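## Task

Each foam block sits above a lot number marked on the shelf edge beneath it. Any foam block whose lot number occurs two or more times in the storeroom must go onto the desk, fully supported with nothing overhanging an edge of the desk. All other foam blocks stay on the shelf they started on. The robot must not fall over or finish leaning.

## Robot and tools

ROBOT. TidyBot++: a wheeled base (0.54 m long, 0.50 m wide, 0.38 m tall) with one seven-joint arm and a two-finger gripper. The shoulder sits 0.12 m ahead of the base centre, 0.68 m above the floor. Upper arm 0.42 m, forearm 0.31 m, hand 0.31 m. At the start the arm is folded, hand pointing down, wrist up to 0.08 m beyond the base front. Cameras: base_camera and wrist_camera (the latter looks along the hand).

FRAMES. Base frame: origin on the floor below the base centre, x forward, y left, z up, metres. hand_pose is the point between the finger pads, in the base frame; its z axis runs out along the fingers and the fingers close along its y axis. The odometry frame is the base frame as it was when the scene began; base_odometry gives x, y and heading (rad, left positive, -3.142 to 3.142) counted from wheel turns, so slip looks like travel and drift builds up.

move. One action per call, sent as keys of one object (a single arm, so no per-arm lists).
- base: an object with any of translate_m (forward +, -2 to 2 m), strafe_m (left +, -2 to 2 m), rotate_rad (left/counter-clockwise +, -6.3 to 6.3 rad). All are offsets from where the base currently is, along its axes at the moment the command begins.
- joints: absolute targets by name: joint_1_rad (any angle; positive turns the arm clockwise from above, the opposite sense to heading), joint_2_rad (-2.249 to 2.249; 0 = upper arm vertical, + leans forward), joint_3_rad (any), joint_4_rad (-2.579 to 2.579, elbow), joint_5_rad (any), joint_6_rad (-2.099 to 2.099, wrist), joint_7_rad (any; with hand down, + is counter-clockwise from above), gripper_pos (0 open, about 85 mm gap, to 1 closed). Unlimited joints go the short way round; turn far in steps below half a turn.
- target: one absolute hand pose list of seven numbers [x, y, z, qw, qx, qy, qz], metres in the base frame, matching hand_pose. With target, joints may only carry gripper_pos.
- speeds: top-speed caps for this call only: translate_m and strafe_m 0.05 to 0.5 m/s (set only one when both are used), rotate_rad 0.1 to 1.57 rad/s.
- cameras: list of base_camera, wrist_camera or all; [] for none.
- blocking: true (default) returns when everything rests; false returns after about 0.5 s while motion continues.
A call with no action just reports state and images. Unknown keys make a call invalid; out-of-range values get it refused, and a refusal or an uncommanded stop cancels the remaining move, wait and finished_scene calls of that reply.

wait(seconds 0 to 10, cameras) lets time pass and reports; it ends early once moves settle. stop(cameras) brakes all running motions. zoom_image(camera, region [x0, y0, x1, y1] pixels from the top-left, at most 504 by 504) enlarges part of the latest image; use it to read lot numbers. read_manual(section "licences") only returns licence text. finished_scene(scene) ends the current scene, given by its number; make no other call after it in that reply.

RESULTS. "move" reads "done" or the worst status. base_status, joint_status, hand_status: "moving", "done", "off_target" (rested short, may keep pushing), "contact_stop" or "time_out" (an unordered stop; target dropped), "not_followed" (a check withheld the arm; "joint command not followed" with "cause:" means self-collision, "pose unreachable" for a target), "torque_fault", "limit_stop_at_motor_heat". hand_target is where the joint targets would put the hand. motor_effort is percent of max torque with the peak in brackets. base_tilt is degrees, forward/right positive. on_its_own lists uncommanded behaviour. Motor temperatures follow joint_positions order; MOTOR HOT appears at 60 °C, and 75 °C causes an arm stop lasting 30 to 60 s. "ARM HIT" marks a hard self or base hit. "pictures" names the image order.

TIPS. After a "done" target the hand is usually within 3 cm; correct by adding (wanted - measured) to the last target. To hold still, resend hand_target, not hand_pose. Loads make the arm sag; never command a loaded joint to its current reading. A pointing-down hand reaches at most about 0.94 m high, only near the base. Gripper gap is roughly 85 x (1 - gripper_pos) mm; "off_target" on closing means something is held. Closed fingertips reach about 20 mm beyond the hand point. A set-down object shows as hand_pose no longer descending.

AVOID. Dropping items or releasing them while moving; slamming or pushing hard into furniture (the arm does not avoid obstacles and keeps pushing); driving or turning while the arm is caught above about 0.6 m, which can topple the robot; sweeping a stretched arm sideways; squeezing or twisting an object still resting on a shelf. Blocked bases push until timing out. Torque faults (joint_1 to joint_4 at 104.5 N m, joint_5 to joint_7 at 51.3 N m) freeze the arm for 10 s. Loose objects may occasionally be nudged by outside pushes.

Each tool is called after "Emit:" by a JSON object that holds its "method" and its "body", one argument or row to a line.

## Session

Emit:
{"method": "move", "body": {
  "joints": {"joint_1_rad":0,"joint_2_rad":-0.5,"joint_3_rad":3.14,"joint_5_rad":0,"joint_4_rad":-2.3,"joint_6_rad":0.3,"joint_7_rad":1.57}
}}

Scene clock: 1.93 s.
Motor temperatures (°C): [38 35 30 37 40 37 42]
move: done
base_odometry: x=+0.000 y=+0.000 heading=+0.000
base_tilt: forward=-0.3 right=+0.6
base_status: not commanded
joint_positions: joint_1_rad=-0.019 joint_2_rad=-0.492 joint_3_rad=+3.125 joint_4_rad=-2.301 joint_5_rad=-0.004 joint_6_rad=+0.242 joint_7_rad=+1.592 gripper_pos=+0.000
joint_status: all done
motor_effort: joint_1_rad=-1(2) joint_2_rad=-4(5) joint_3_rad=+1(2) joint_4_rad=+22(23) joint_5_rad=+1(2) joint_6_rad=+9(9) joint_7_rad=+0(1)
hand_pose: x=+0.5364 y=+0.0177 z=+0.9796 quat_wxyz=(-0.003, +0.705, +0.020, +0.708) (m; base frame)
hand_target: x=+0.5339 y=+0.0022 z=+1.0016 quat_wxyz=(-0.001, +0.682, +0.000, +0.732) (m; base frame)
hand_status: not commanded
pictures: base_camera, wrist_camera
Images, in order (width x height): base_camera 644x364, wrist_camera 644x476.

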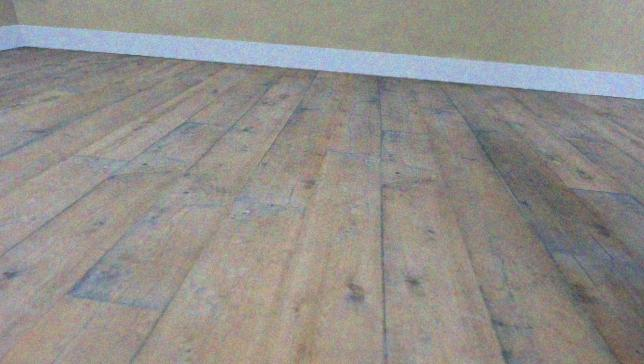

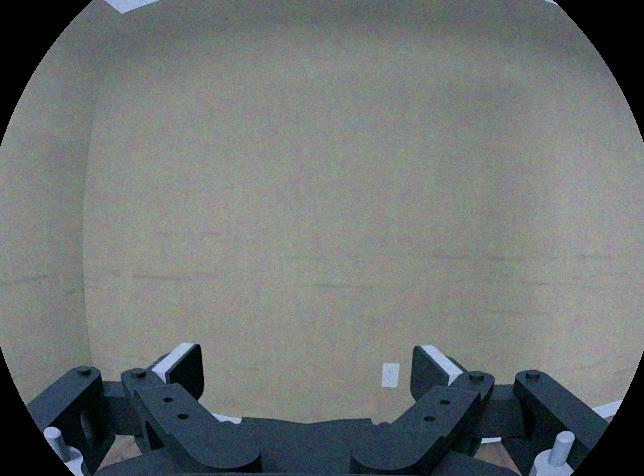

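Emit:
{"method": "move", "body": {
  "base": {"rotate_rad": 1.3}
}}

Emit:
{"method": "move", "body": {
  "base": {"rotate_rad": 1.2}
}}

Emit:
{"method": "move", "body": {
  "base": {"rotate_rad": 1.2}
}}

Emit:
{"method": "move", "body": {
  "base": {"rotate_rad": 1.2}
}}

Scene clock: 4.20 s.
Motor temperatures (°C): [38 35 30 37 40 37 42]
move: done
base_odometry: x=+0.000 y=+0.000 heading=+1.299
base_tilt: forward=-0.4 right=+0.6
base_status: done
joint_positions: joint_1_rad=-0.015 joint_2_rad=-0.492 joint_3_rad=+3.130 joint_4_rad=-2.301 joint_5_rad=-0.004 joint_6_rad=+0.244 joint_7_rad=+1.592 gripper_pos=+0.000
joint_status: not commanded
motor_effort: joint_1_rad=-1(2) joint_2_rad=-4(5) joint_3_rad=+1(2) joint_4_rad=+22(23) joint_5_rad=+0(1) joint_6_rad=+9(9) joint_7_rad=-1(1)
hand_pose: x=+0.5367 y=+0.0129 z=+0.9804 quat_wxyz=(-0.001, +0.705, +0.016, +0.709) (m; base frame)
hand_target: x=+0.5339 y=+0.0022 z=+1.0016 quat_wxyz=(-0.001, +0.682, +0.000, +0.732) (m; base frame)
hand_status: not commanded
pictures: base_camera, wrist_camera
Images, in order (width x height): base_camera 644x364, wrist_camera 644x476.

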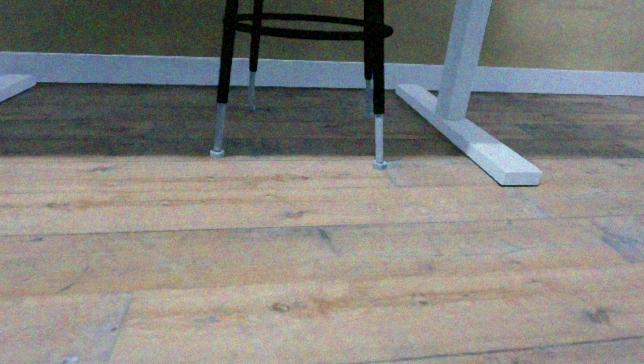

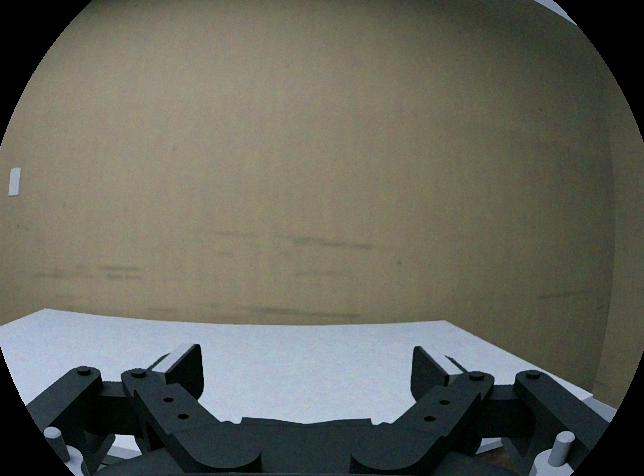

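Scene clock: 6.23 s.
Motor temperatures (°C): [38 35 30 37 40 37 42]
move: done
base_odometry: x=+0.000 y=+0.000 heading=+2.498
base_tilt: forward=-0.4 right=+0.6
base_status: done
joint_positions: joint_1_rad=-0.013 joint_2_rad=-0.492 joint_3_rad=+3.133 joint_4_rad=-2.301 joint_5_rad=-0.004 joint_6_rad=+0.244 joint_7_rad=+1.592 gripper_pos=+0.000
joint_status: not commanded
motor_effort: joint_1_rad=+0(1) joint_2_rad=-5(5) joint_3_rad=+1(2) joint_4_rad=+23(23) joint_5_rad=+1(1) joint_6_rad=+9(9) joint_7_rad=+0(1)
hand_pose: x=+0.5367 y=+0.0110 z=+0.9805 quat_wxyz=(+0.000, +0.705, +0.014, +0.709) (m; base frame)
hand_target: x=+0.5339 y=+0.0022 z=+1.0016 quat_wxyz=(-0.001, +0.682, +0.000, +0.732) (m; base frame)
hand_status: not commanded
pictures: base_camera, wrist_camera
Images, in order (width x height): base_camera 644x364, wrist_camera 644x476.

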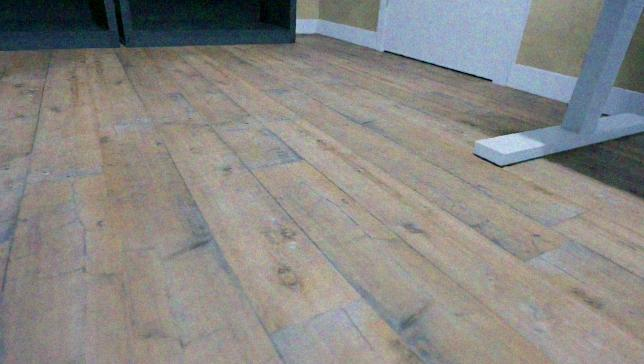

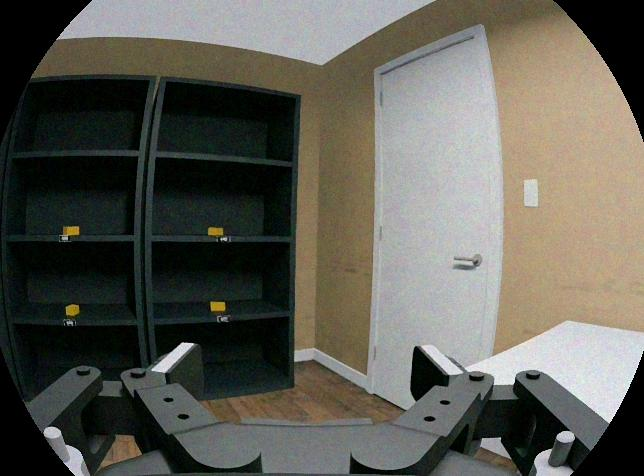

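Scene clock: 8.27 s.
Motor temperatures (°C): [38 35 30 37 40 37 42]
move: done
base_odometry: x=+0.000 y=+0.000 heading=-2.585
base_tilt: forward=-0.4 right=+0.6
base_status: done
joint_positions: joint_1_rad=-0.012 joint_2_rad=-0.492 joint_3_rad=+3.134 joint_4_rad=-2.301 joint_5_rad=-0.004 joint_6_rad=+0.245 joint_7_rad=+1.592 gripper_pos=+0.000
joint_status: not commanded
motor_effort: joint_1_rad=+0(2) joint_2_rad=-4(5) joint_3_rad=+1(2) joint_4_rad=+22(23) joint_5_rad=+1(1) joint_6_rad=+9(10) joint_7_rad=+0(1)
hand_pose: x=+0.5368 y=+0.0099 z=+0.9806 quat_wxyz=(+0.001, +0.705, +0.013, +0.709) (m; base frame)
hand_target: x=+0.5339 y=+0.0022 z=+1.0016 quat_wxyz=(-0.001, +0.682, +0.000, +0.732) (m; base frame)
hand_status: not commanded
pictures: base_camera, wrist_camera
Images, in order (width x height): base_camera 644x364, wrist_camera 644x476.

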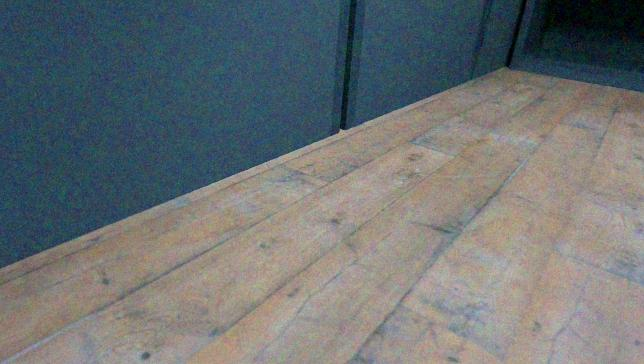

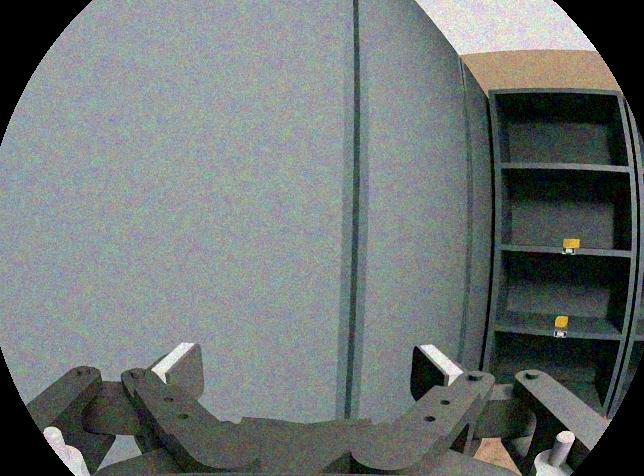

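Scene clock: 10.30 s.
Motor temperatures (°C): [38 35 30 37 40 37 42]
move: done
base_odometry: x=+0.000 y=+0.000 heading=-1.386
base_tilt: forward=-0.4 right=+0.6
base_status: done
joint_positions: joint_1_rad=-0.011 joint_2_rad=-0.492 joint_3_rad=+3.135 joint_4_rad=-2.301 joint_5_rad=-0.004 joint_6_rad=+0.245 joint_7_rad=+1.592 gripper_pos=+0.000
joint_status: not commanded
motor_effort: joint_1_rad=+0(2) joint_2_rad=-4(5) joint_3_rad=+1(2) joint_4_rad=+22(23) joint_5_rad=+1(1) joint_6_rad=+9(10) joint_7_rad=+0(1)
hand_pose: x=+0.5368 y=+0.0093 z=+0.9807 quat_wxyz=(+0.001, +0.705, +0.013, +0.710) (m; base frame)
hand_target: x=+0.5339 y=+0.0022 z=+1.0016 quat_wxyz=(-0.001, +0.682, +0.000, +0.732) (m; base frame)
hand_status: not commanded
pictures: base_camera, wrist_camera
Images, in order (width x height): base_camera 644x364, wrist_camera 644x476.

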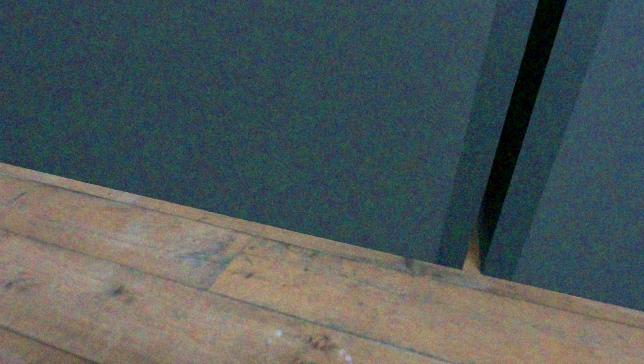

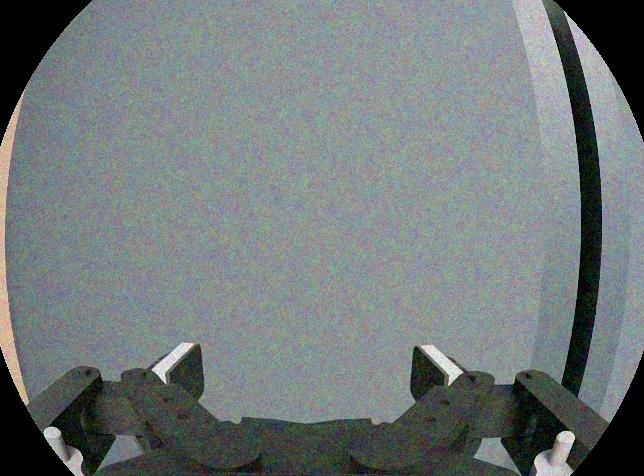

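Emit:
{"method": "move", "body": {
  "base": {"rotate_rad": 0.6,"strafe_m":0.55,"translate_m":0.25}
}}

Scene clock: 13.77 s.
Motor temperatures (°C): [38 35 30 37 40 37 42]
move: done
base_odometry: x=+0.587 y=-0.145 heading=-0.785
base_tilt: forward=-0.3 right=+0.6
base_status: done
joint_positions: joint_1_rad=-0.010 joint_2_rad=-0.494 joint_3_rad=+3.138 joint_4_rad=-2.301 joint_5_rad=-0.004 joint_6_rad=+0.247 joint_7_rad=+1.592 gripper_pos=+0.000
joint_status: not commanded
motor_effort: joint_1_rad=+0(2) joint_2_rad=-4(7) joint_3_rad=+1(2) joint_4_rad=+23(23) joint_5_rad=+1(1) joint_6_rad=+9(9) joint_7_rad=+0(1)
hand_pose: x=+0.5362 y=+0.0069 z=+0.9822 quat_wxyz=(+0.002, +0.703, +0.011, +0.711) (m; base frame)
hand_target: x=+0.5339 y=+0.0022 z=+1.0016 quat_wxyz=(-0.001, +0.682, +0.000, +0.732) (m; base frame)
hand_status: not commanded
pictures: base_camera, wrist_camera
Images, in order (width x height): base_camera 644x364, wrist_camera 644x476.

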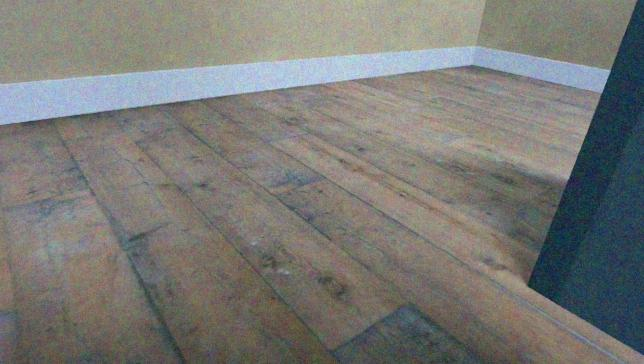

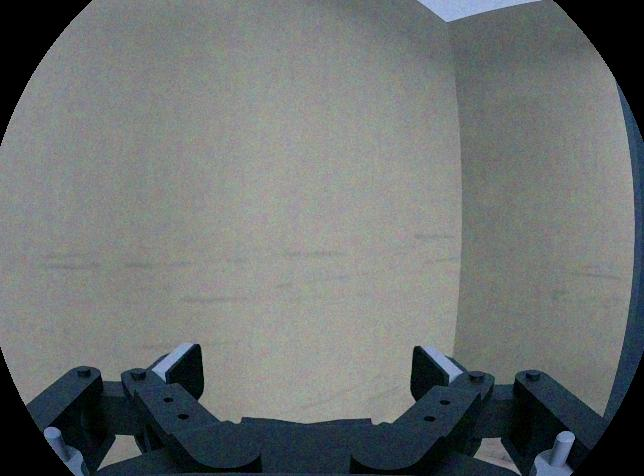

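Emit:
{"method": "move", "body": {
  "joints": {"joint_2_rad":-0.3,"joint_4_rad":-2.5,"joint_6_rad":-0.83},
  "base": {"translate_m":0.615,"strafe_m":0.333,"rotate_rad":-1.075},
  "cameras": ["base_camera"]
}}

Scene clock: 17.13 s.
Motor temperatures (°C): [38 35 30 37 40 37 42]
move: done
base_odometry: x=+1.257 y=-0.344 heading=-1.861
base_tilt: forward=-0.4 right=+0.6
base_status: done
joint_positions: joint_1_rad=-0.010 joint_2_rad=-0.311 joint_3_rad=+3.138 joint_4_rad=-2.481 joint_5_rad=-0.004 joint_6_rad=-0.779 joint_7_rad=+1.592 gripper_pos=+0.000
joint_status: all done
motor_effort: joint_1_rad=-1(1) joint_2_rad=-3(6) joint_3_rad=+0(2) joint_4_rad=+15(22) joint_5_rad=+1(1) joint_6_rad=+2(9) joint_7_rad=+0(1)
hand_pose: x=+0.3093 y=+0.0048 z=+0.5995 quat_wxyz=(-0.001, +0.995, +0.016, +0.096) (m; base frame)
hand_target: x=+0.2835 y=+0.0016 z=+0.5894 quat_wxyz=(+0.000, +0.998, +0.000, +0.056) (m; base frame)
hand_status: not commanded
pictures: base_camera
Images, in order (width x height): base_camera 644x364.

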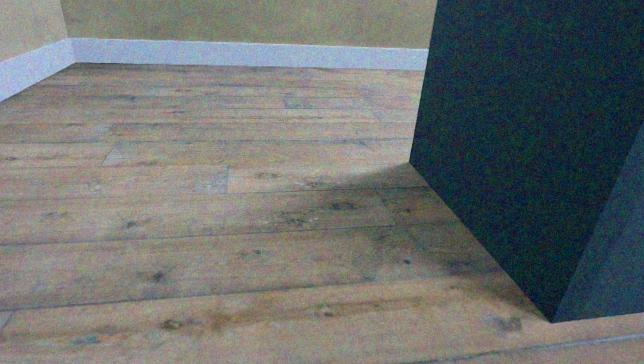

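Emit:
{"method": "move", "body": {
  "base": {"strafe_m":0.13},
  "cameras": ["base_camera"]
}}

Emit:
{"method": "move", "body": {
  "base": {"translate_m":1.35},
  "cameras": ["base_camera"]
}}

Scene clock: 21.10 s.
Motor temperatures (°C): [38 35 30 37 40 37 42]
move: done
base_odometry: x=+1.382 y=-0.381 heading=-1.862
base_tilt: forward=-0.4 right=+0.6
base_status: done
joint_positions: joint_1_rad=-0.010 joint_2_rad=-0.311 joint_3_rad=+3.138 joint_4_rad=-2.481 joint_5_rad=-0.004 joint_6_rad=-0.779 joint_7_rad=+1.592 gripper_pos=+0.000
joint_status: not commanded
motor_effort: joint_1_rad=+0(1) joint_2_rad=-4(4) joint_3_rad=+0(2) joint_4_rad=+15(16) joint_5_rad=+1(1) joint_6_rad=+2(3) joint_7_rad=+0(1)
hand_pose: x=+0.3091 y=+0.0048 z=+0.5995 quat_wxyz=(-0.001, +0.995, +0.016, +0.096) (m; base frame)
hand_target: x=+0.2835 y=+0.0016 z=+0.5894 quat_wxyz=(+0.000, +0.998, +0.000, +0.056) (m; base frame)
hand_status: not commanded
pictures: base_camera
Images, in order (width x height): base_camera 644x364.

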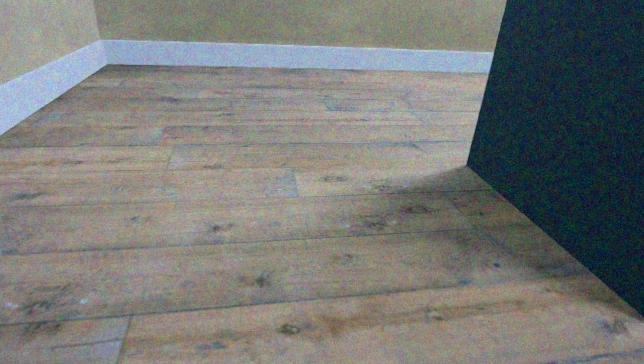

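Scene clock: 25.07 s.
Motor temperatures (°C): [38 35 30 37 40 37 42]
move: done
base_odometry: x=+0.994 y=-1.675 heading=-1.861
base_tilt: forward=-0.3 right=+0.6
base_status: done
joint_positions: joint_1_rad=-0.010 joint_2_rad=-0.309 joint_3_rad=+3.138 joint_4_rad=-2.481 joint_5_rad=-0.004 joint_6_rad=-0.783 joint_7_rad=+1.592 gripper_pos=+0.000
joint_status: not commanded
motor_effort: joint_1_rad=+0(1) joint_2_rad=-3(5) joint_3_rad=+1(1) joint_4_rad=+16(17) joint_5_rad=+1(1) joint_6_rad=+1(3) joint_7_rad=+0(1)
hand_pose: x=+0.3076 y=+0.0048 z=+0.5988 quat_wxyz=(-0.001, +0.996, +0.016, +0.093) (m; base frame)
hand_target: x=+0.2835 y=+0.0016 z=+0.5894 quat_wxyz=(+0.000, +0.998, +0.000, +0.056) (m; base frame)
hand_status: not commanded
pictures: base_camera
Images, in order (width x height): base_camera 644x364.

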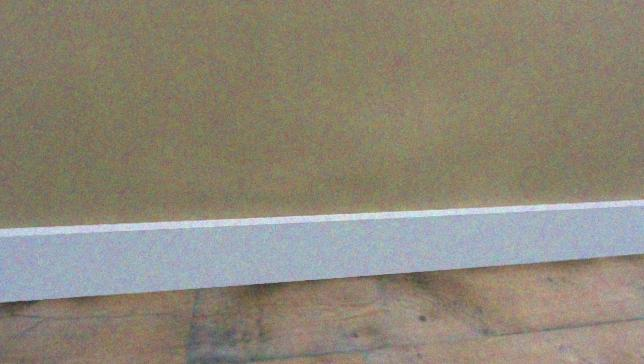

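Emit:
{"method": "move", "body": {
  "base": {"strafe_m":-0.745,"translate_m":0.03,"rotate_rad":-3.03},
  "cameras": ["base_camera"]
}}

Emit:
{"method": "move", "body": {
  "joints": {"joint_1_rad":0,"joint_2_rad":-0.5,"joint_4_rad":-1.8,"joint_6_rad":-0.87,"joint_7_rad":1.57}
}}

Scene clock: 29.20 s.
Motor temperatures (°C): [38 35 30 37 40 37 42]
move: done
base_odometry: x=+0.272 y=-1.490 heading=+1.393
base_tilt: forward=-0.3 right=+0.6
base_status: done
joint_positions: joint_1_rad=-0.010 joint_2_rad=-0.308 joint_3_rad=+3.138 joint_4_rad=-2.481 joint_5_rad=-0.004 joint_6_rad=-0.783 joint_7_rad=+1.592 gripper_pos=+0.000
joint_status: not commanded
motor_effort: joint_1_rad=+0(1) joint_2_rad=-4(5) joint_3_rad=+1(2) joint_4_rad=+15(16) joint_5_rad=+1(2) joint_6_rad=+2(3) joint_7_rad=+0(1)
hand_pose: x=+0.3075 y=+0.0048 z=+0.5986 quat_wxyz=(-0.001, +0.996, +0.016, +0.092) (m; base frame)
hand_target: x=+0.2835 y=+0.0016 z=+0.5894 quat_wxyz=(+0.000, +0.998, +0.000, +0.056) (m; base frame)
hand_status: not commanded
pictures: base_camera
Images, in order (width x height): base_camera 644x364.

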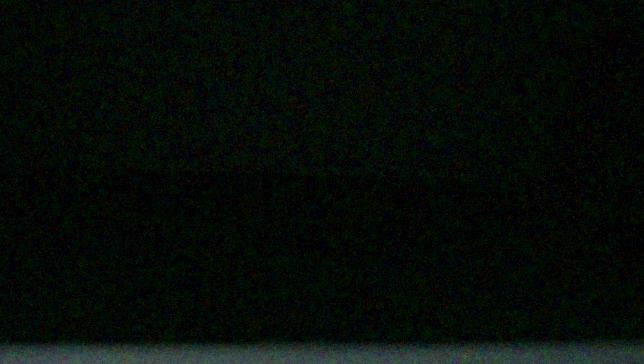

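Scene clock: 31.23 s.
Motor temperatures (°C): [38 35 30 37 40 37 42]
move: off_target
base_odometry: x=+0.272 y=-1.490 heading=+1.393
base_tilt: forward=-0.4 right=+0.6
base_status: not commanded
joint_positions: joint_1_rad=-0.010 joint_2_rad=-0.533 joint_3_rad=+3.138 joint_4_rad=-2.096 joint_5_rad=-0.004 joint_6_rad=-1.052 joint_7_rad=+1.592 gripper_pos=+0.000
joint_status: joint_4_rad off_target (ended at -2.096, target -1.800); joint_6_rad off_target (ended at -1.052, target -0.870); the others done
motor_effort: joint_1_rad=-1(2) joint_2_rad=+8(9) joint_3_rad=+2(3) joint_4_rad=+77(80) joint_5_rad=-1(3) joint_6_rad=+35(35) joint_7_rad=+0(1)
hand_pose: x=+0.3759 y=+0.0061 z=+0.7776 quat_wxyz=(+0.000, +0.965, +0.016, +0.261) (m; base frame)
hand_target: x=+0.4772 y=+0.0021 z=+0.9596 quat_wxyz=(+0.000, +0.884, +0.000, +0.467) (m; base frame)
hand_status: not commanded
pictures: base_camera, wrist_camera
Images, in order (width x height): base_camera 644x364, wrist_camera 644x476.

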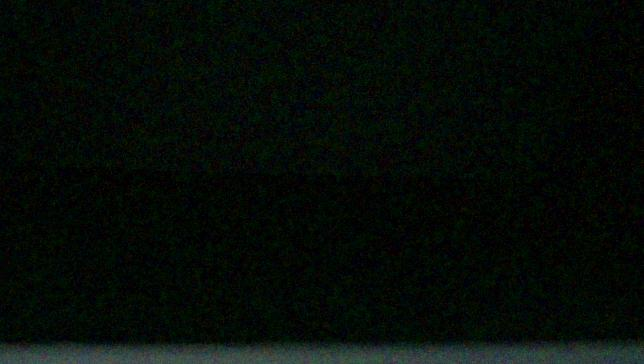

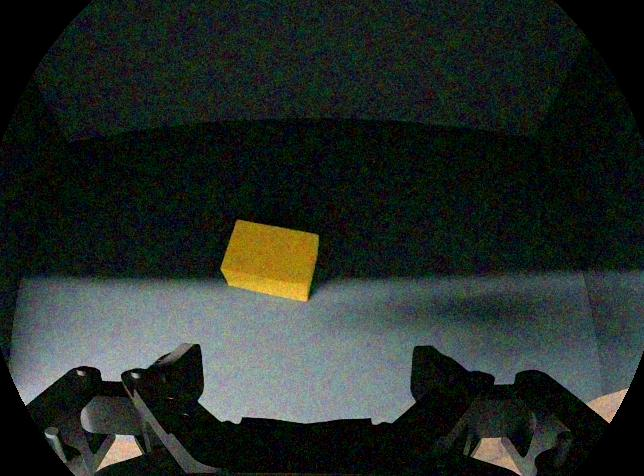

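Emit:
{"method": "move", "body": {
  "joints": {"joint_2_rad":-0.3,"joint_4_rad":-2.5,"joint_6_rad":-0.83},
  "cameras": []
}}

Emit:
{"method": "move", "body": {
  "base": {"translate_m":-0.27},
  "cameras": ["base_camera"]
}}

Emit:
{"method": "move", "body": {
  "joints": {"joint_2_rad":-0.7,"joint_4_rad":-1.8,"joint_6_rad":-1.05}
}}

Scene clock: 33.47 s.
Motor temperatures (°C): [38 35 30 37 40 37 42]
move: done
base_odometry: x=+0.272 y=-1.490 heading=+1.393
base_tilt: forward=-0.3 right=+0.6
base_status: not commanded
joint_positions: joint_1_rad=-0.010 joint_2_rad=-0.314 joint_3_rad=+3.138 joint_4_rad=-2.471 joint_5_rad=-0.004 joint_6_rad=-0.864 joint_7_rad=+1.592 gripper_pos=+0.000
joint_status: all done
motor_effort: joint_1_rad=+0(1) joint_2_rad=-3(23) joint_3_rad=+1(2) joint_4_rad=+15(78) joint_5_rad=+1(1) joint_6_rad=+1(35) joint_7_rad=+0(1)
hand_pose: x=+0.2882 y=+0.0046 z=+0.5990 quat_wxyz=(-0.001, +0.998, +0.016, +0.060) (m; base frame)
hand_target: x=+0.2835 y=+0.0016 z=+0.5894 quat_wxyz=(+0.000, +0.998, +0.000, +0.056) (m; base frame)
hand_status: not commanded
pictures: none
No camera images: "cameras" was empty.

Scene clock: 35.33 s.
Motor temperatures (°C): [38 35 30 37 40 37 42]
move: done
base_odometry: x=+0.224 y=-1.756 heading=+1.392
base_tilt: forward=-0.4 right=+0.6
base_status: done
joint_positions: joint_1_rad=-0.010 joint_2_rad=-0.311 joint_3_rad=+3.138 joint_4_rad=-2.478 joint_5_rad=-0.004 joint_6_rad=-0.864 joint_7_rad=+1.592 gripper_pos=+0.000
joint_status: not commanded
motor_effort: joint_1_rad=+0(1) joint_2_rad=-3(5) joint_3_rad=+1(1) joint_4_rad=+15(17) joint_5_rad=+1(1) joint_6_rad=+1(2) joint_7_rad=+0(1)
hand_pose: x=+0.2845 y=+0.0045 z=+0.5964 quat_wxyz=(-0.001, +0.998, +0.016, +0.055) (m; base frame)
hand_target: x=+0.2835 y=+0.0016 z=+0.5894 quat_wxyz=(+0.000, +0.998, +0.000, +0.056) (m; base frame)
hand_status: not commanded
pictures: base_camera
Images, in order (width x height): base_camera 644x364.

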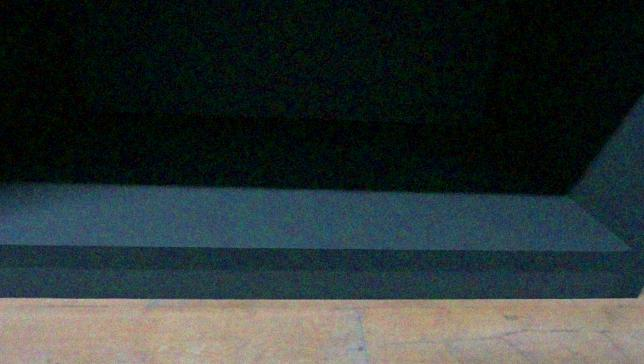

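Scene clock: 37.30 s.
Motor temperatures (°C): [38 35 30 37 40 37 42]
move: done
base_odometry: x=+0.224 y=-1.756 heading=+1.392
base_tilt: forward=-0.4 right=+0.6
base_status: not commanded
joint_positions: joint_1_rad=-0.010 joint_2_rad=-0.687 joint_3_rad=+3.138 joint_4_rad=-1.813 joint_5_rad=-0.004 joint_6_rad=-1.001 joint_7_rad=+1.592 gripper_pos=+0.000
joint_status: all done
motor_effort: joint_1_rad=+0(1) joint_2_rad=+3(5) joint_3_rad=+1(1) joint_4_rad=+21(21) joint_5_rad=+0(1) joint_6_rad=+8(9) joint_7_rad=+0(1)
hand_pose: x=+0.4002 y=+0.0067 z=+0.9782 quat_wxyz=(+0.001, +0.874, +0.015, +0.486) (m; base frame)
hand_target: x=+0.3886 y=+0.0020 z=+0.9758 quat_wxyz=(+0.000, +0.880, +0.000, +0.476) (m; base frame)
hand_status: not commanded
pictures: base_camera, wrist_camera
Images, in order (width x height): base_camera 644x364, wrist_camera 644x476.

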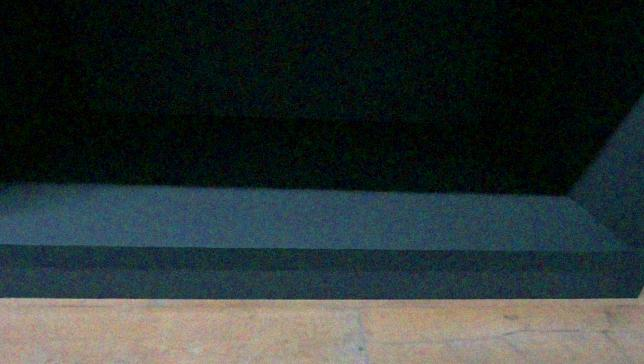

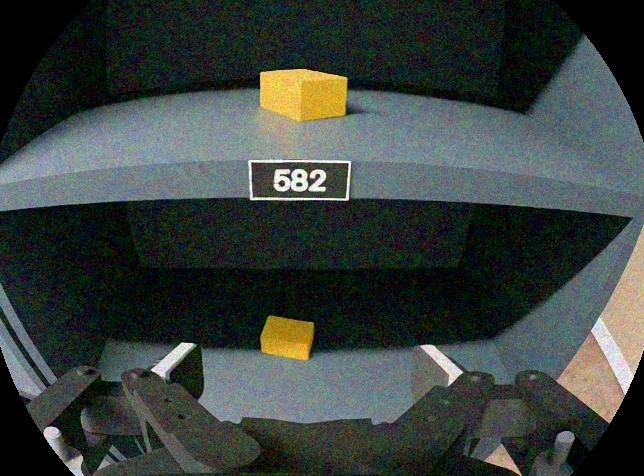

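Emit:
{"method": "move", "body": {
  "joints": {"joint_6_rad":-1.4},
  "cameras": ["wrist_camera"]
}}

Emit:
{"method": "move", "body": {
  "base": {"strafe_m":0.8}
}}

Emit:
{"method": "move", "body": {
  "joints": {"joint_6_rad":-1.05},
  "cameras": ["wrist_camera"]
}}

Scene clock: 38.60 s.
Motor temperatures (°C): [38 35 30 37 40 37 42]
move: done
base_odometry: x=+0.224 y=-1.756 heading=+1.392
base_tilt: forward=-0.4 right=+0.6
base_status: not commanded
joint_positions: joint_1_rad=-0.010 joint_2_rad=-0.687 joint_3_rad=+3.138 joint_4_rad=-1.807 joint_5_rad=-0.004 joint_6_rad=-1.356 joint_7_rad=+1.592 gripper_pos=+0.000
joint_status: all done
motor_effort: joint_1_rad=-1(1) joint_2_rad=+5(6) joint_3_rad=+1(1) joint_4_rad=+19(21) joint_5_rad=+1(1) joint_6_rad=+5(8) joint_7_rad=+0(1)
hand_pose: x=+0.3271 y=+0.0058 z=+0.8990 quat_wxyz=(+0.000, +0.945, +0.017, +0.327) (m; base frame)
hand_target: x=+0.3144 y=+0.0018 z=+0.8968 quat_wxyz=(+0.000, +0.949, +0.000, +0.315) (m; base frame)
hand_status: not commanded
pictures: wrist_camera
Images, in order (width x height): wrist_camera 644x476.

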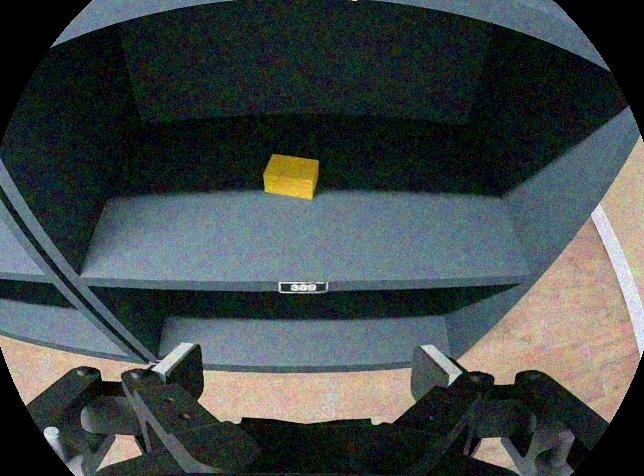

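Scene clock: 41.57 s.
Motor temperatures (°C): [38 35 30 37 40 37 42]
move: done
base_odometry: x=-0.564 y=-1.613 heading=+1.392
base_tilt: forward=-0.3 right=+0.6
base_status: done
joint_positions: joint_1_rad=-0.010 joint_2_rad=-0.688 joint_3_rad=+3.138 joint_4_rad=-1.807 joint_5_rad=-0.004 joint_6_rad=-1.356 joint_7_rad=+1.592 gripper_pos=+0.000
joint_status: not commanded
motor_effort: joint_1_rad=+0(1) joint_2_rad=+6(6) joint_3_rad=+1(2) joint_4_rad=+19(20) joint_5_rad=+1(2) joint_6_rad=+5(6) joint_7_rad=+0(1)
hand_pose: x=+0.3270 y=+0.0058 z=+0.8991 quat_wxyz=(+0.000, +0.945, +0.016, +0.327) (m; base frame)
hand_target: x=+0.3144 y=+0.0018 z=+0.8968 quat_wxyz=(+0.000, +0.949, +0.000, +0.315) (m; base frame)
hand_status: not commanded
pictures: base_camera, wrist_camera
Images, in order (width x height): base_camera 644x364, wrist_camera 644x476.

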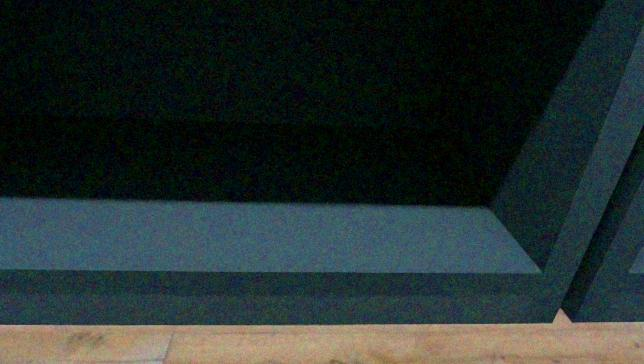

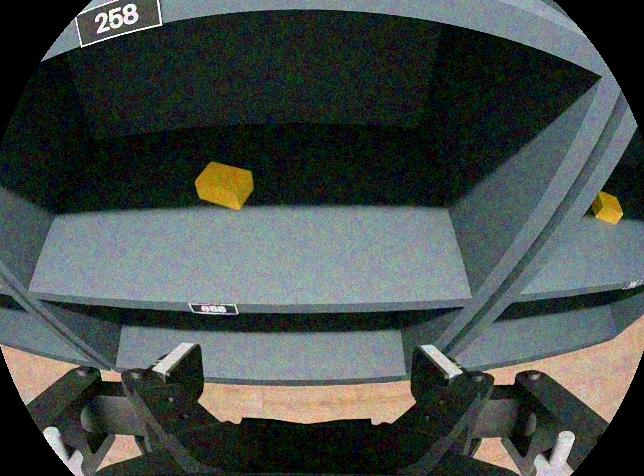

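Scene clock: 42.43 s.
Motor temperatures (°C): [38 35 30 37 40 37 42]
move: done
base_odometry: x=-0.564 y=-1.613 heading=+1.392
base_tilt: forward=-0.4 right=+0.6
base_status: not commanded
joint_positions: joint_1_rad=-0.010 joint_2_rad=-0.688 joint_3_rad=+3.138 joint_4_rad=-1.803 joint_5_rad=-0.004 joint_6_rad=-1.076 joint_7_rad=+1.592 gripper_pos=+0.000
joint_status: all done
motor_effort: joint_1_rad=+0(1) joint_2_rad=+4(6) joint_3_rad=+1(1) joint_4_rad=+20(20) joint_5_rad=+1(1) joint_6_rad=+7(8) joint_7_rad=+0(0)
hand_pose: x=+0.3874 y=+0.0065 z=+0.9642 quat_wxyz=(+0.001, +0.889, +0.015, +0.457) (m; base frame)
hand_target: x=+0.3886 y=+0.0020 z=+0.9758 quat_wxyz=(+0.000, +0.880, +0.000, +0.476) (m; base frame)
hand_status: not commanded
pictures: wrist_camera
Images, in order (width x height): wrist_camera 644x476.

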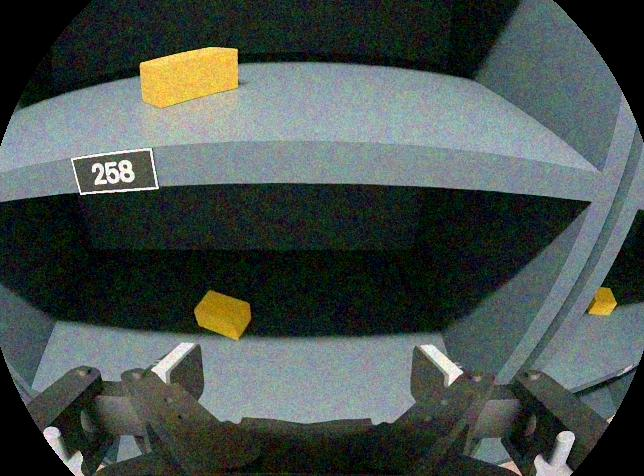

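Emit:
{"method": "move", "body": {
  "joints": {"joint_6_rad":-1.4},
  "cameras": ["wrist_camera"]
}}

Emit:
{"method": "zoom_image", "body": {
  "camera": "wrist_camera",
  "region": [180, 280, 260, 340]
}}

Emit:
{"method": "move", "body": {
  "base": {"strafe_m":0.8}
}}

Emit:
{"method": "move", "body": {
  "joints": {"joint_6_rad":-1.05},
  "cameras": ["wrist_camera"]
}}

Scene clock: 43.57 s.
Motor temperatures (°C): [38 35 30 37 40 37 42]
move: done
base_odometry: x=-0.564 y=-1.613 heading=+1.392
base_tilt: forward=-0.4 right=+0.6
base_status: not commanded
joint_positions: joint_1_rad=-0.010 joint_2_rad=-0.688 joint_3_rad=+3.138 joint_4_rad=-1.803 joint_5_rad=-0.004 joint_6_rad=-1.374 joint_7_rad=+1.592 gripper_pos=+0.000
joint_status: all done
motor_effort: joint_1_rad=-1(1) joint_2_rad=+5(6) joint_3_rad=+1(1) joint_4_rad=+19(21) joint_5_rad=+1(1) joint_6_rad=+6(8) joint_7_rad=+0(1)
hand_pose: x=+0.3231 y=+0.0057 z=+0.8982 quat_wxyz=(+0.000, +0.947, +0.017, +0.321) (m; base frame)
hand_target: x=+0.3144 y=+0.0018 z=+0.8968 quat_wxyz=(+0.000, +0.949, +0.000, +0.315) (m; base frame)
hand_status: not commanded
pictures: wrist_camera
Images, in order (width x height): wrist_camera 644x476.

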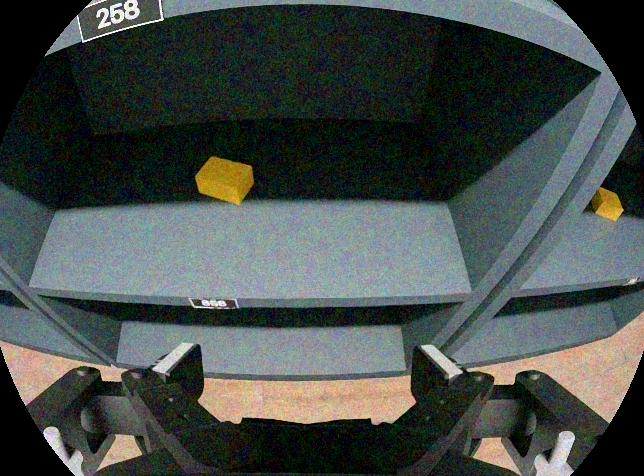

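Scaled by 6.300.

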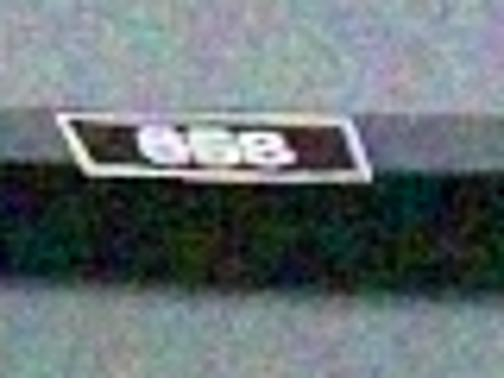

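Scene clock: 46.53 s.
Motor temperatures (°C): [38 35 30 37 40 37 42]
move: done
base_odometry: x=-1.351 y=-1.472 heading=+1.393
base_tilt: forward=-0.4 right=+0.6
base_status: done
joint_positions: joint_1_rad=-0.010 joint_2_rad=-0.688 joint_3_rad=+3.138 joint_4_rad=-1.803 joint_5_rad=-0.004 joint_6_rad=-1.374 joint_7_rad=+1.592 gripper_pos=+0.000
joint_status: not commanded
motor_effort: joint_1_rad=+0(1) joint_2_rad=+5(6) joint_3_rad=+1(2) joint_4_rad=+19(20) joint_5_rad=+1(1) joint_6_rad=+6(6) joint_7_rad=+0(1)
hand_pose: x=+0.3231 y=+0.0057 z=+0.8982 quat_wxyz=(+0.000, +0.947, +0.017, +0.321) (m; base frame)
hand_target: x=+0.3144 y=+0.0018 z=+0.8968 quat_wxyz=(+0.000, +0.949, +0.000, +0.315) (m; base frame)
hand_status: not commanded
pictures: base_camera, wrist_camera
Images, in order (width x height): base_camera 644x364, wrist_camera 644x476.

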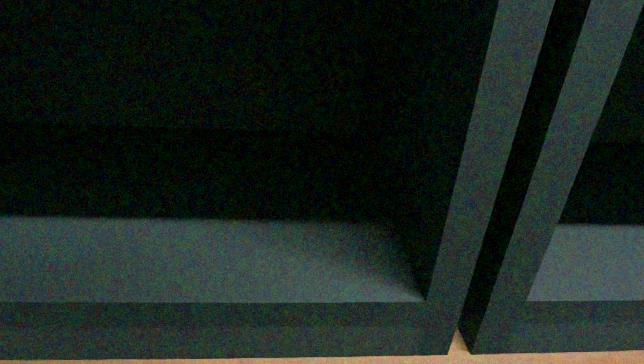

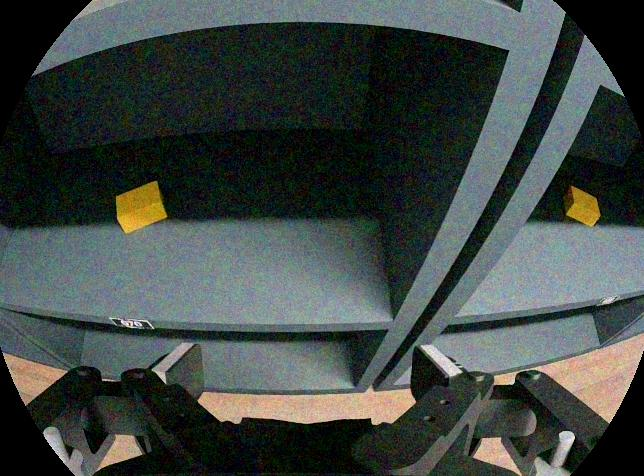

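Scene clock: 47.40 s.
Motor temperatures (°C): [38 35 30 37 40 37 42]
move: done
base_odometry: x=-1.351 y=-1.472 heading=+1.393
base_tilt: forward=-0.3 right=+0.6
base_status: not commanded
joint_positions: joint_1_rad=-0.010 joint_2_rad=-0.688 joint_3_rad=+3.138 joint_4_rad=-1.800 joint_5_rad=-0.004 joint_6_rad=-1.081 joint_7_rad=+1.592 gripper_pos=+0.000
joint_status: all done
motor_effort: joint_1_rad=+0(1) joint_2_rad=+4(6) joint_3_rad=+1(1) joint_4_rad=+19(21) joint_5_rad=+1(1) joint_6_rad=+8(8) joint_7_rad=+0(1)
hand_pose: x=+0.3865 y=+0.0065 z=+0.9647 quat_wxyz=(+0.001, +0.889, +0.015, +0.457) (m; base frame)
hand_target: x=+0.3886 y=+0.0020 z=+0.9758 quat_wxyz=(+0.000, +0.880, +0.000, +0.476) (m; base frame)
hand_status: not commanded
pictures: wrist_camera
Images, in order (width x height): wrist_camera 644x476.

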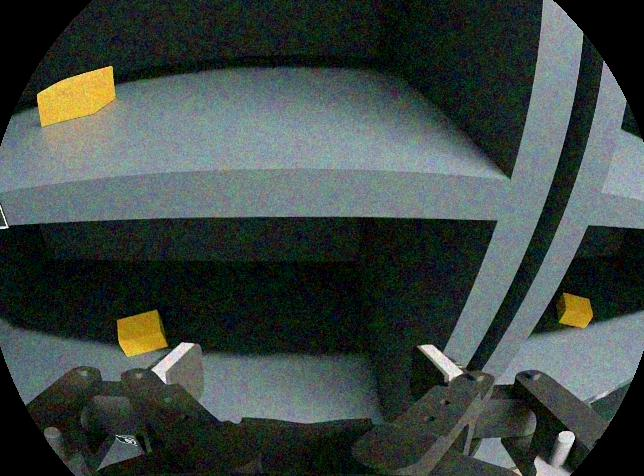

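Emit:
{"method": "move", "body": {
  "base": {"strafe_m":0.32,"translate_m":-0.06},
  "cameras": ["wrist_camera"]
}}

Emit:
{"method": "move", "body": {
  "joints": {"joint_6_rad":-1.4},
  "cameras": ["wrist_camera"]
}}

Scene clock: 49.60 s.
Motor temperatures (°C): [38 35 30 37 40 37 42]
move: done
base_odometry: x=-1.677 y=-1.474 heading=+1.392
base_tilt: forward=-0.4 right=+0.6
base_status: done
joint_positions: joint_1_rad=-0.010 joint_2_rad=-0.688 joint_3_rad=+3.138 joint_4_rad=-1.800 joint_5_rad=-0.004 joint_6_rad=-1.081 joint_7_rad=+1.592 gripper_pos=+0.000
joint_status: not commanded
motor_effort: joint_1_rad=-1(1) joint_2_rad=+5(6) joint_3_rad=+1(3) joint_4_rad=+20(21) joint_5_rad=+1(2) joint_6_rad=+7(8) joint_7_rad=+0(1)
hand_pose: x=+0.3864 y=+0.0067 z=+0.9647 quat_wxyz=(+0.001, +0.889, +0.016, +0.457) (m; base frame)
hand_target: x=+0.3886 y=+0.0020 z=+0.9758 quat_wxyz=(+0.000, +0.880, +0.000, +0.476) (m; base frame)
hand_status: not commanded
pictures: wrist_camera
Images, in order (width x height): wrist_camera 644x476.

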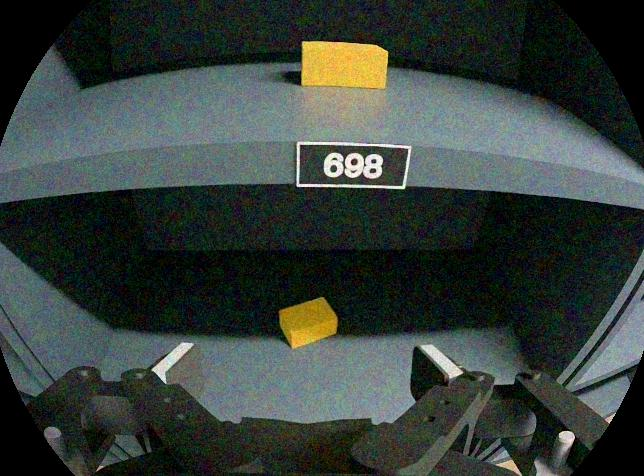

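Scene clock: 50.47 s.
Motor temperatures (°C): [38 35 30 37 40 37 42]
move: done
base_odometry: x=-1.677 y=-1.474 heading=+1.392
base_tilt: forward=-0.4 right=+0.6
base_status: not commanded
joint_positions: joint_1_rad=-0.010 joint_2_rad=-0.689 joint_3_rad=+3.138 joint_4_rad=-1.800 joint_5_rad=-0.004 joint_6_rad=-1.375 joint_7_rad=+1.592 gripper_pos=+0.000
joint_status: all done
motor_effort: joint_1_rad=-1(1) joint_2_rad=+4(6) joint_3_rad=+1(1) joint_4_rad=+19(20) joint_5_rad=+1(1) joint_6_rad=+5(8) joint_7_rad=+0(1)
hand_pose: x=+0.3230 y=+0.0058 z=+0.8993 quat_wxyz=(+0.000, +0.947, +0.017, +0.322) (m; base frame)
hand_target: x=+0.3144 y=+0.0018 z=+0.8968 quat_wxyz=(+0.000, +0.949, +0.000, +0.315) (m; base frame)
hand_status: not commanded
pictures: wrist_camera
Images, in order (width x height): wrist_camera 644x476.

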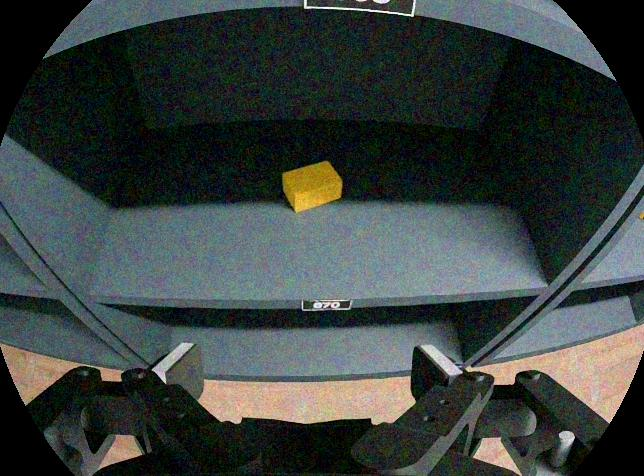

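Emit:
{"method": "zoom_image", "body": {
  "camera": "wrist_camera",
  "region": [290, 280, 370, 340]
}}

Emit:
{"method": "move", "body": {
  "base": {"strafe_m":0.82,"translate_m":-0.02}
}}

Emit:
{"method": "move", "body": {
  "joints": {"joint_6_rad":-1.05},
  "cameras": ["wrist_camera"]
}}

Scaled by 6.300.

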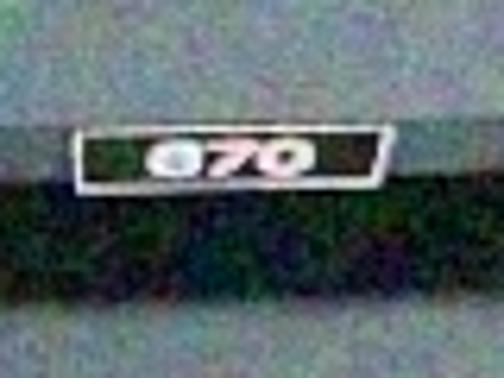

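Scene clock: 53.63 s.
Motor temperatures (°C): [38 35 30 37 40 37 42]
move: done
base_odometry: x=-2.487 y=-1.348 heading=+1.393
base_tilt: forward=-0.4 right=+0.6
base_status: done
joint_positions: joint_1_rad=-0.010 joint_2_rad=-0.689 joint_3_rad=+3.138 joint_4_rad=-1.800 joint_5_rad=-0.004 joint_6_rad=-1.375 joint_7_rad=+1.592 gripper_pos=+0.000
joint_status: not commanded
motor_effort: joint_1_rad=+0(1) joint_2_rad=+5(6) joint_3_rad=+1(2) joint_4_rad=+19(20) joint_5_rad=+1(2) joint_6_rad=+6(6) joint_7_rad=+0(1)
hand_pose: x=+0.3230 y=+0.0058 z=+0.8993 quat_wxyz=(+0.000, +0.947, +0.017, +0.322) (m; base frame)
hand_target: x=+0.3144 y=+0.0018 z=+0.8968 quat_wxyz=(+0.000, +0.949, +0.000, +0.315) (m; base frame)
hand_status: not commanded
pictures: base_camera, wrist_camera
Images, in order (width x height): base_camera 644x364, wrist_camera 644x476.

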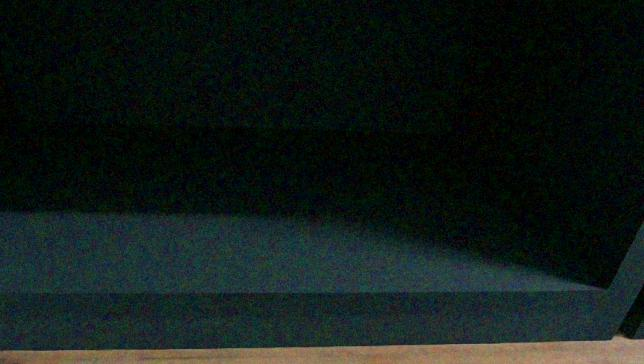

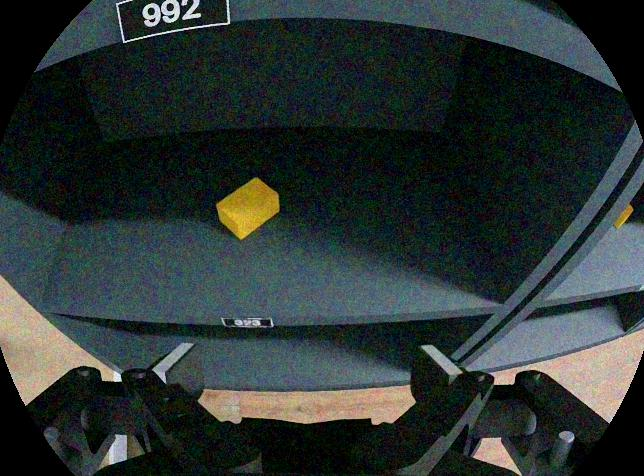

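Scene clock: 54.50 s.
Motor temperatures (°C): [38 35 30 37 40 37 42]
move: done
base_odometry: x=-2.487 y=-1.348 heading=+1.393
base_tilt: forward=-0.3 right=+0.6
base_status: not commanded
joint_positions: joint_1_rad=-0.010 joint_2_rad=-0.689 joint_3_rad=+3.138 joint_4_rad=-1.798 joint_5_rad=-0.004 joint_6_rad=-1.081 joint_7_rad=+1.592 gripper_pos=+0.000
joint_status: all done
motor_effort: joint_1_rad=+0(1) joint_2_rad=+4(6) joint_3_rad=+1(1) joint_4_rad=+20(21) joint_5_rad=+1(1) joint_6_rad=+7(8) joint_7_rad=+0(0)
hand_pose: x=+0.3863 y=+0.0067 z=+0.9657 quat_wxyz=(+0.001, +0.889, +0.016, +0.458) (m; base frame)
hand_target: x=+0.3886 y=+0.0020 z=+0.9758 quat_wxyz=(+0.000, +0.880, +0.000, +0.476) (m; base frame)
hand_status: not commanded
pictures: wrist_camera
Images, in order (width x height): wrist_camera 644x476.

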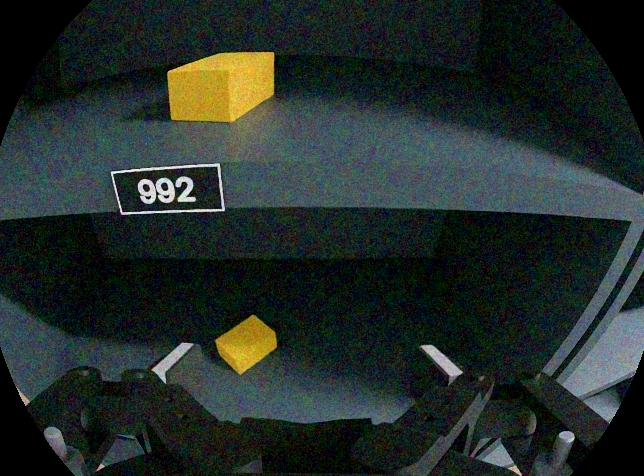

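Emit:
{"method": "move", "body": {
  "joints": {"joint_6_rad":-1.55},
  "cameras": ["wrist_camera"]
}}

Emit:
{"method": "zoom_image", "body": {
  "camera": "wrist_camera",
  "region": [200, 260, 300, 335]
}}

Scene clock: 55.83 s.
Motor temperatures (°C): [38 35 30 37 40 37 42]
move: done
base_odometry: x=-2.487 y=-1.348 heading=+1.393
base_tilt: forward=-0.4 right=+0.6
base_status: not commanded
joint_positions: joint_1_rad=-0.010 joint_2_rad=-0.689 joint_3_rad=+3.138 joint_4_rad=-1.799 joint_5_rad=-0.004 joint_6_rad=-1.512 joint_7_rad=+1.592 gripper_pos=+0.000
joint_status: all done
motor_effort: joint_1_rad=+0(1) joint_2_rad=+6(7) joint_3_rad=+1(1) joint_4_rad=+18(20) joint_5_rad=+1(1) joint_6_rad=+5(8) joint_7_rad=+0(1)
hand_pose: x=+0.2877 y=+0.0053 z=+0.8764 quat_wxyz=(+0.000, +0.966, +0.017, +0.257) (m; base frame)
hand_target: x=+0.2750 y=+0.0017 z=+0.8718 quat_wxyz=(+0.000, +0.970, +0.000, +0.243) (m; base frame)
hand_status: not commanded
pictures: wrist_camera
Images, in order (width x height): wrist_camera 644x476.

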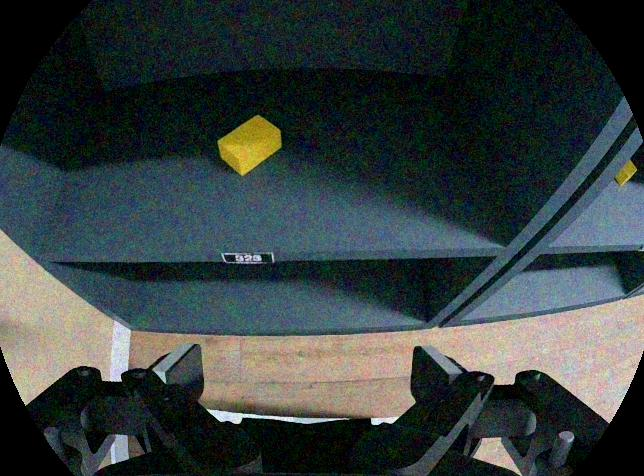

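Scaled by 5.040.

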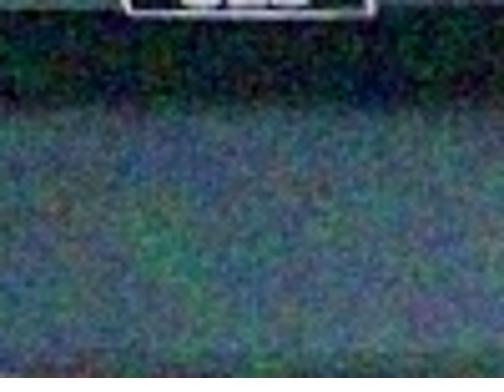

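Emit:
{"method": "zoom_image", "body": {
  "camera": "wrist_camera",
  "region": [215, 240, 285, 275]
}}

Scaled by 7.200.

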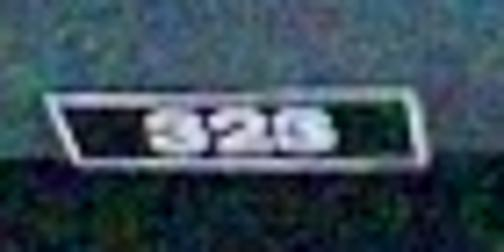

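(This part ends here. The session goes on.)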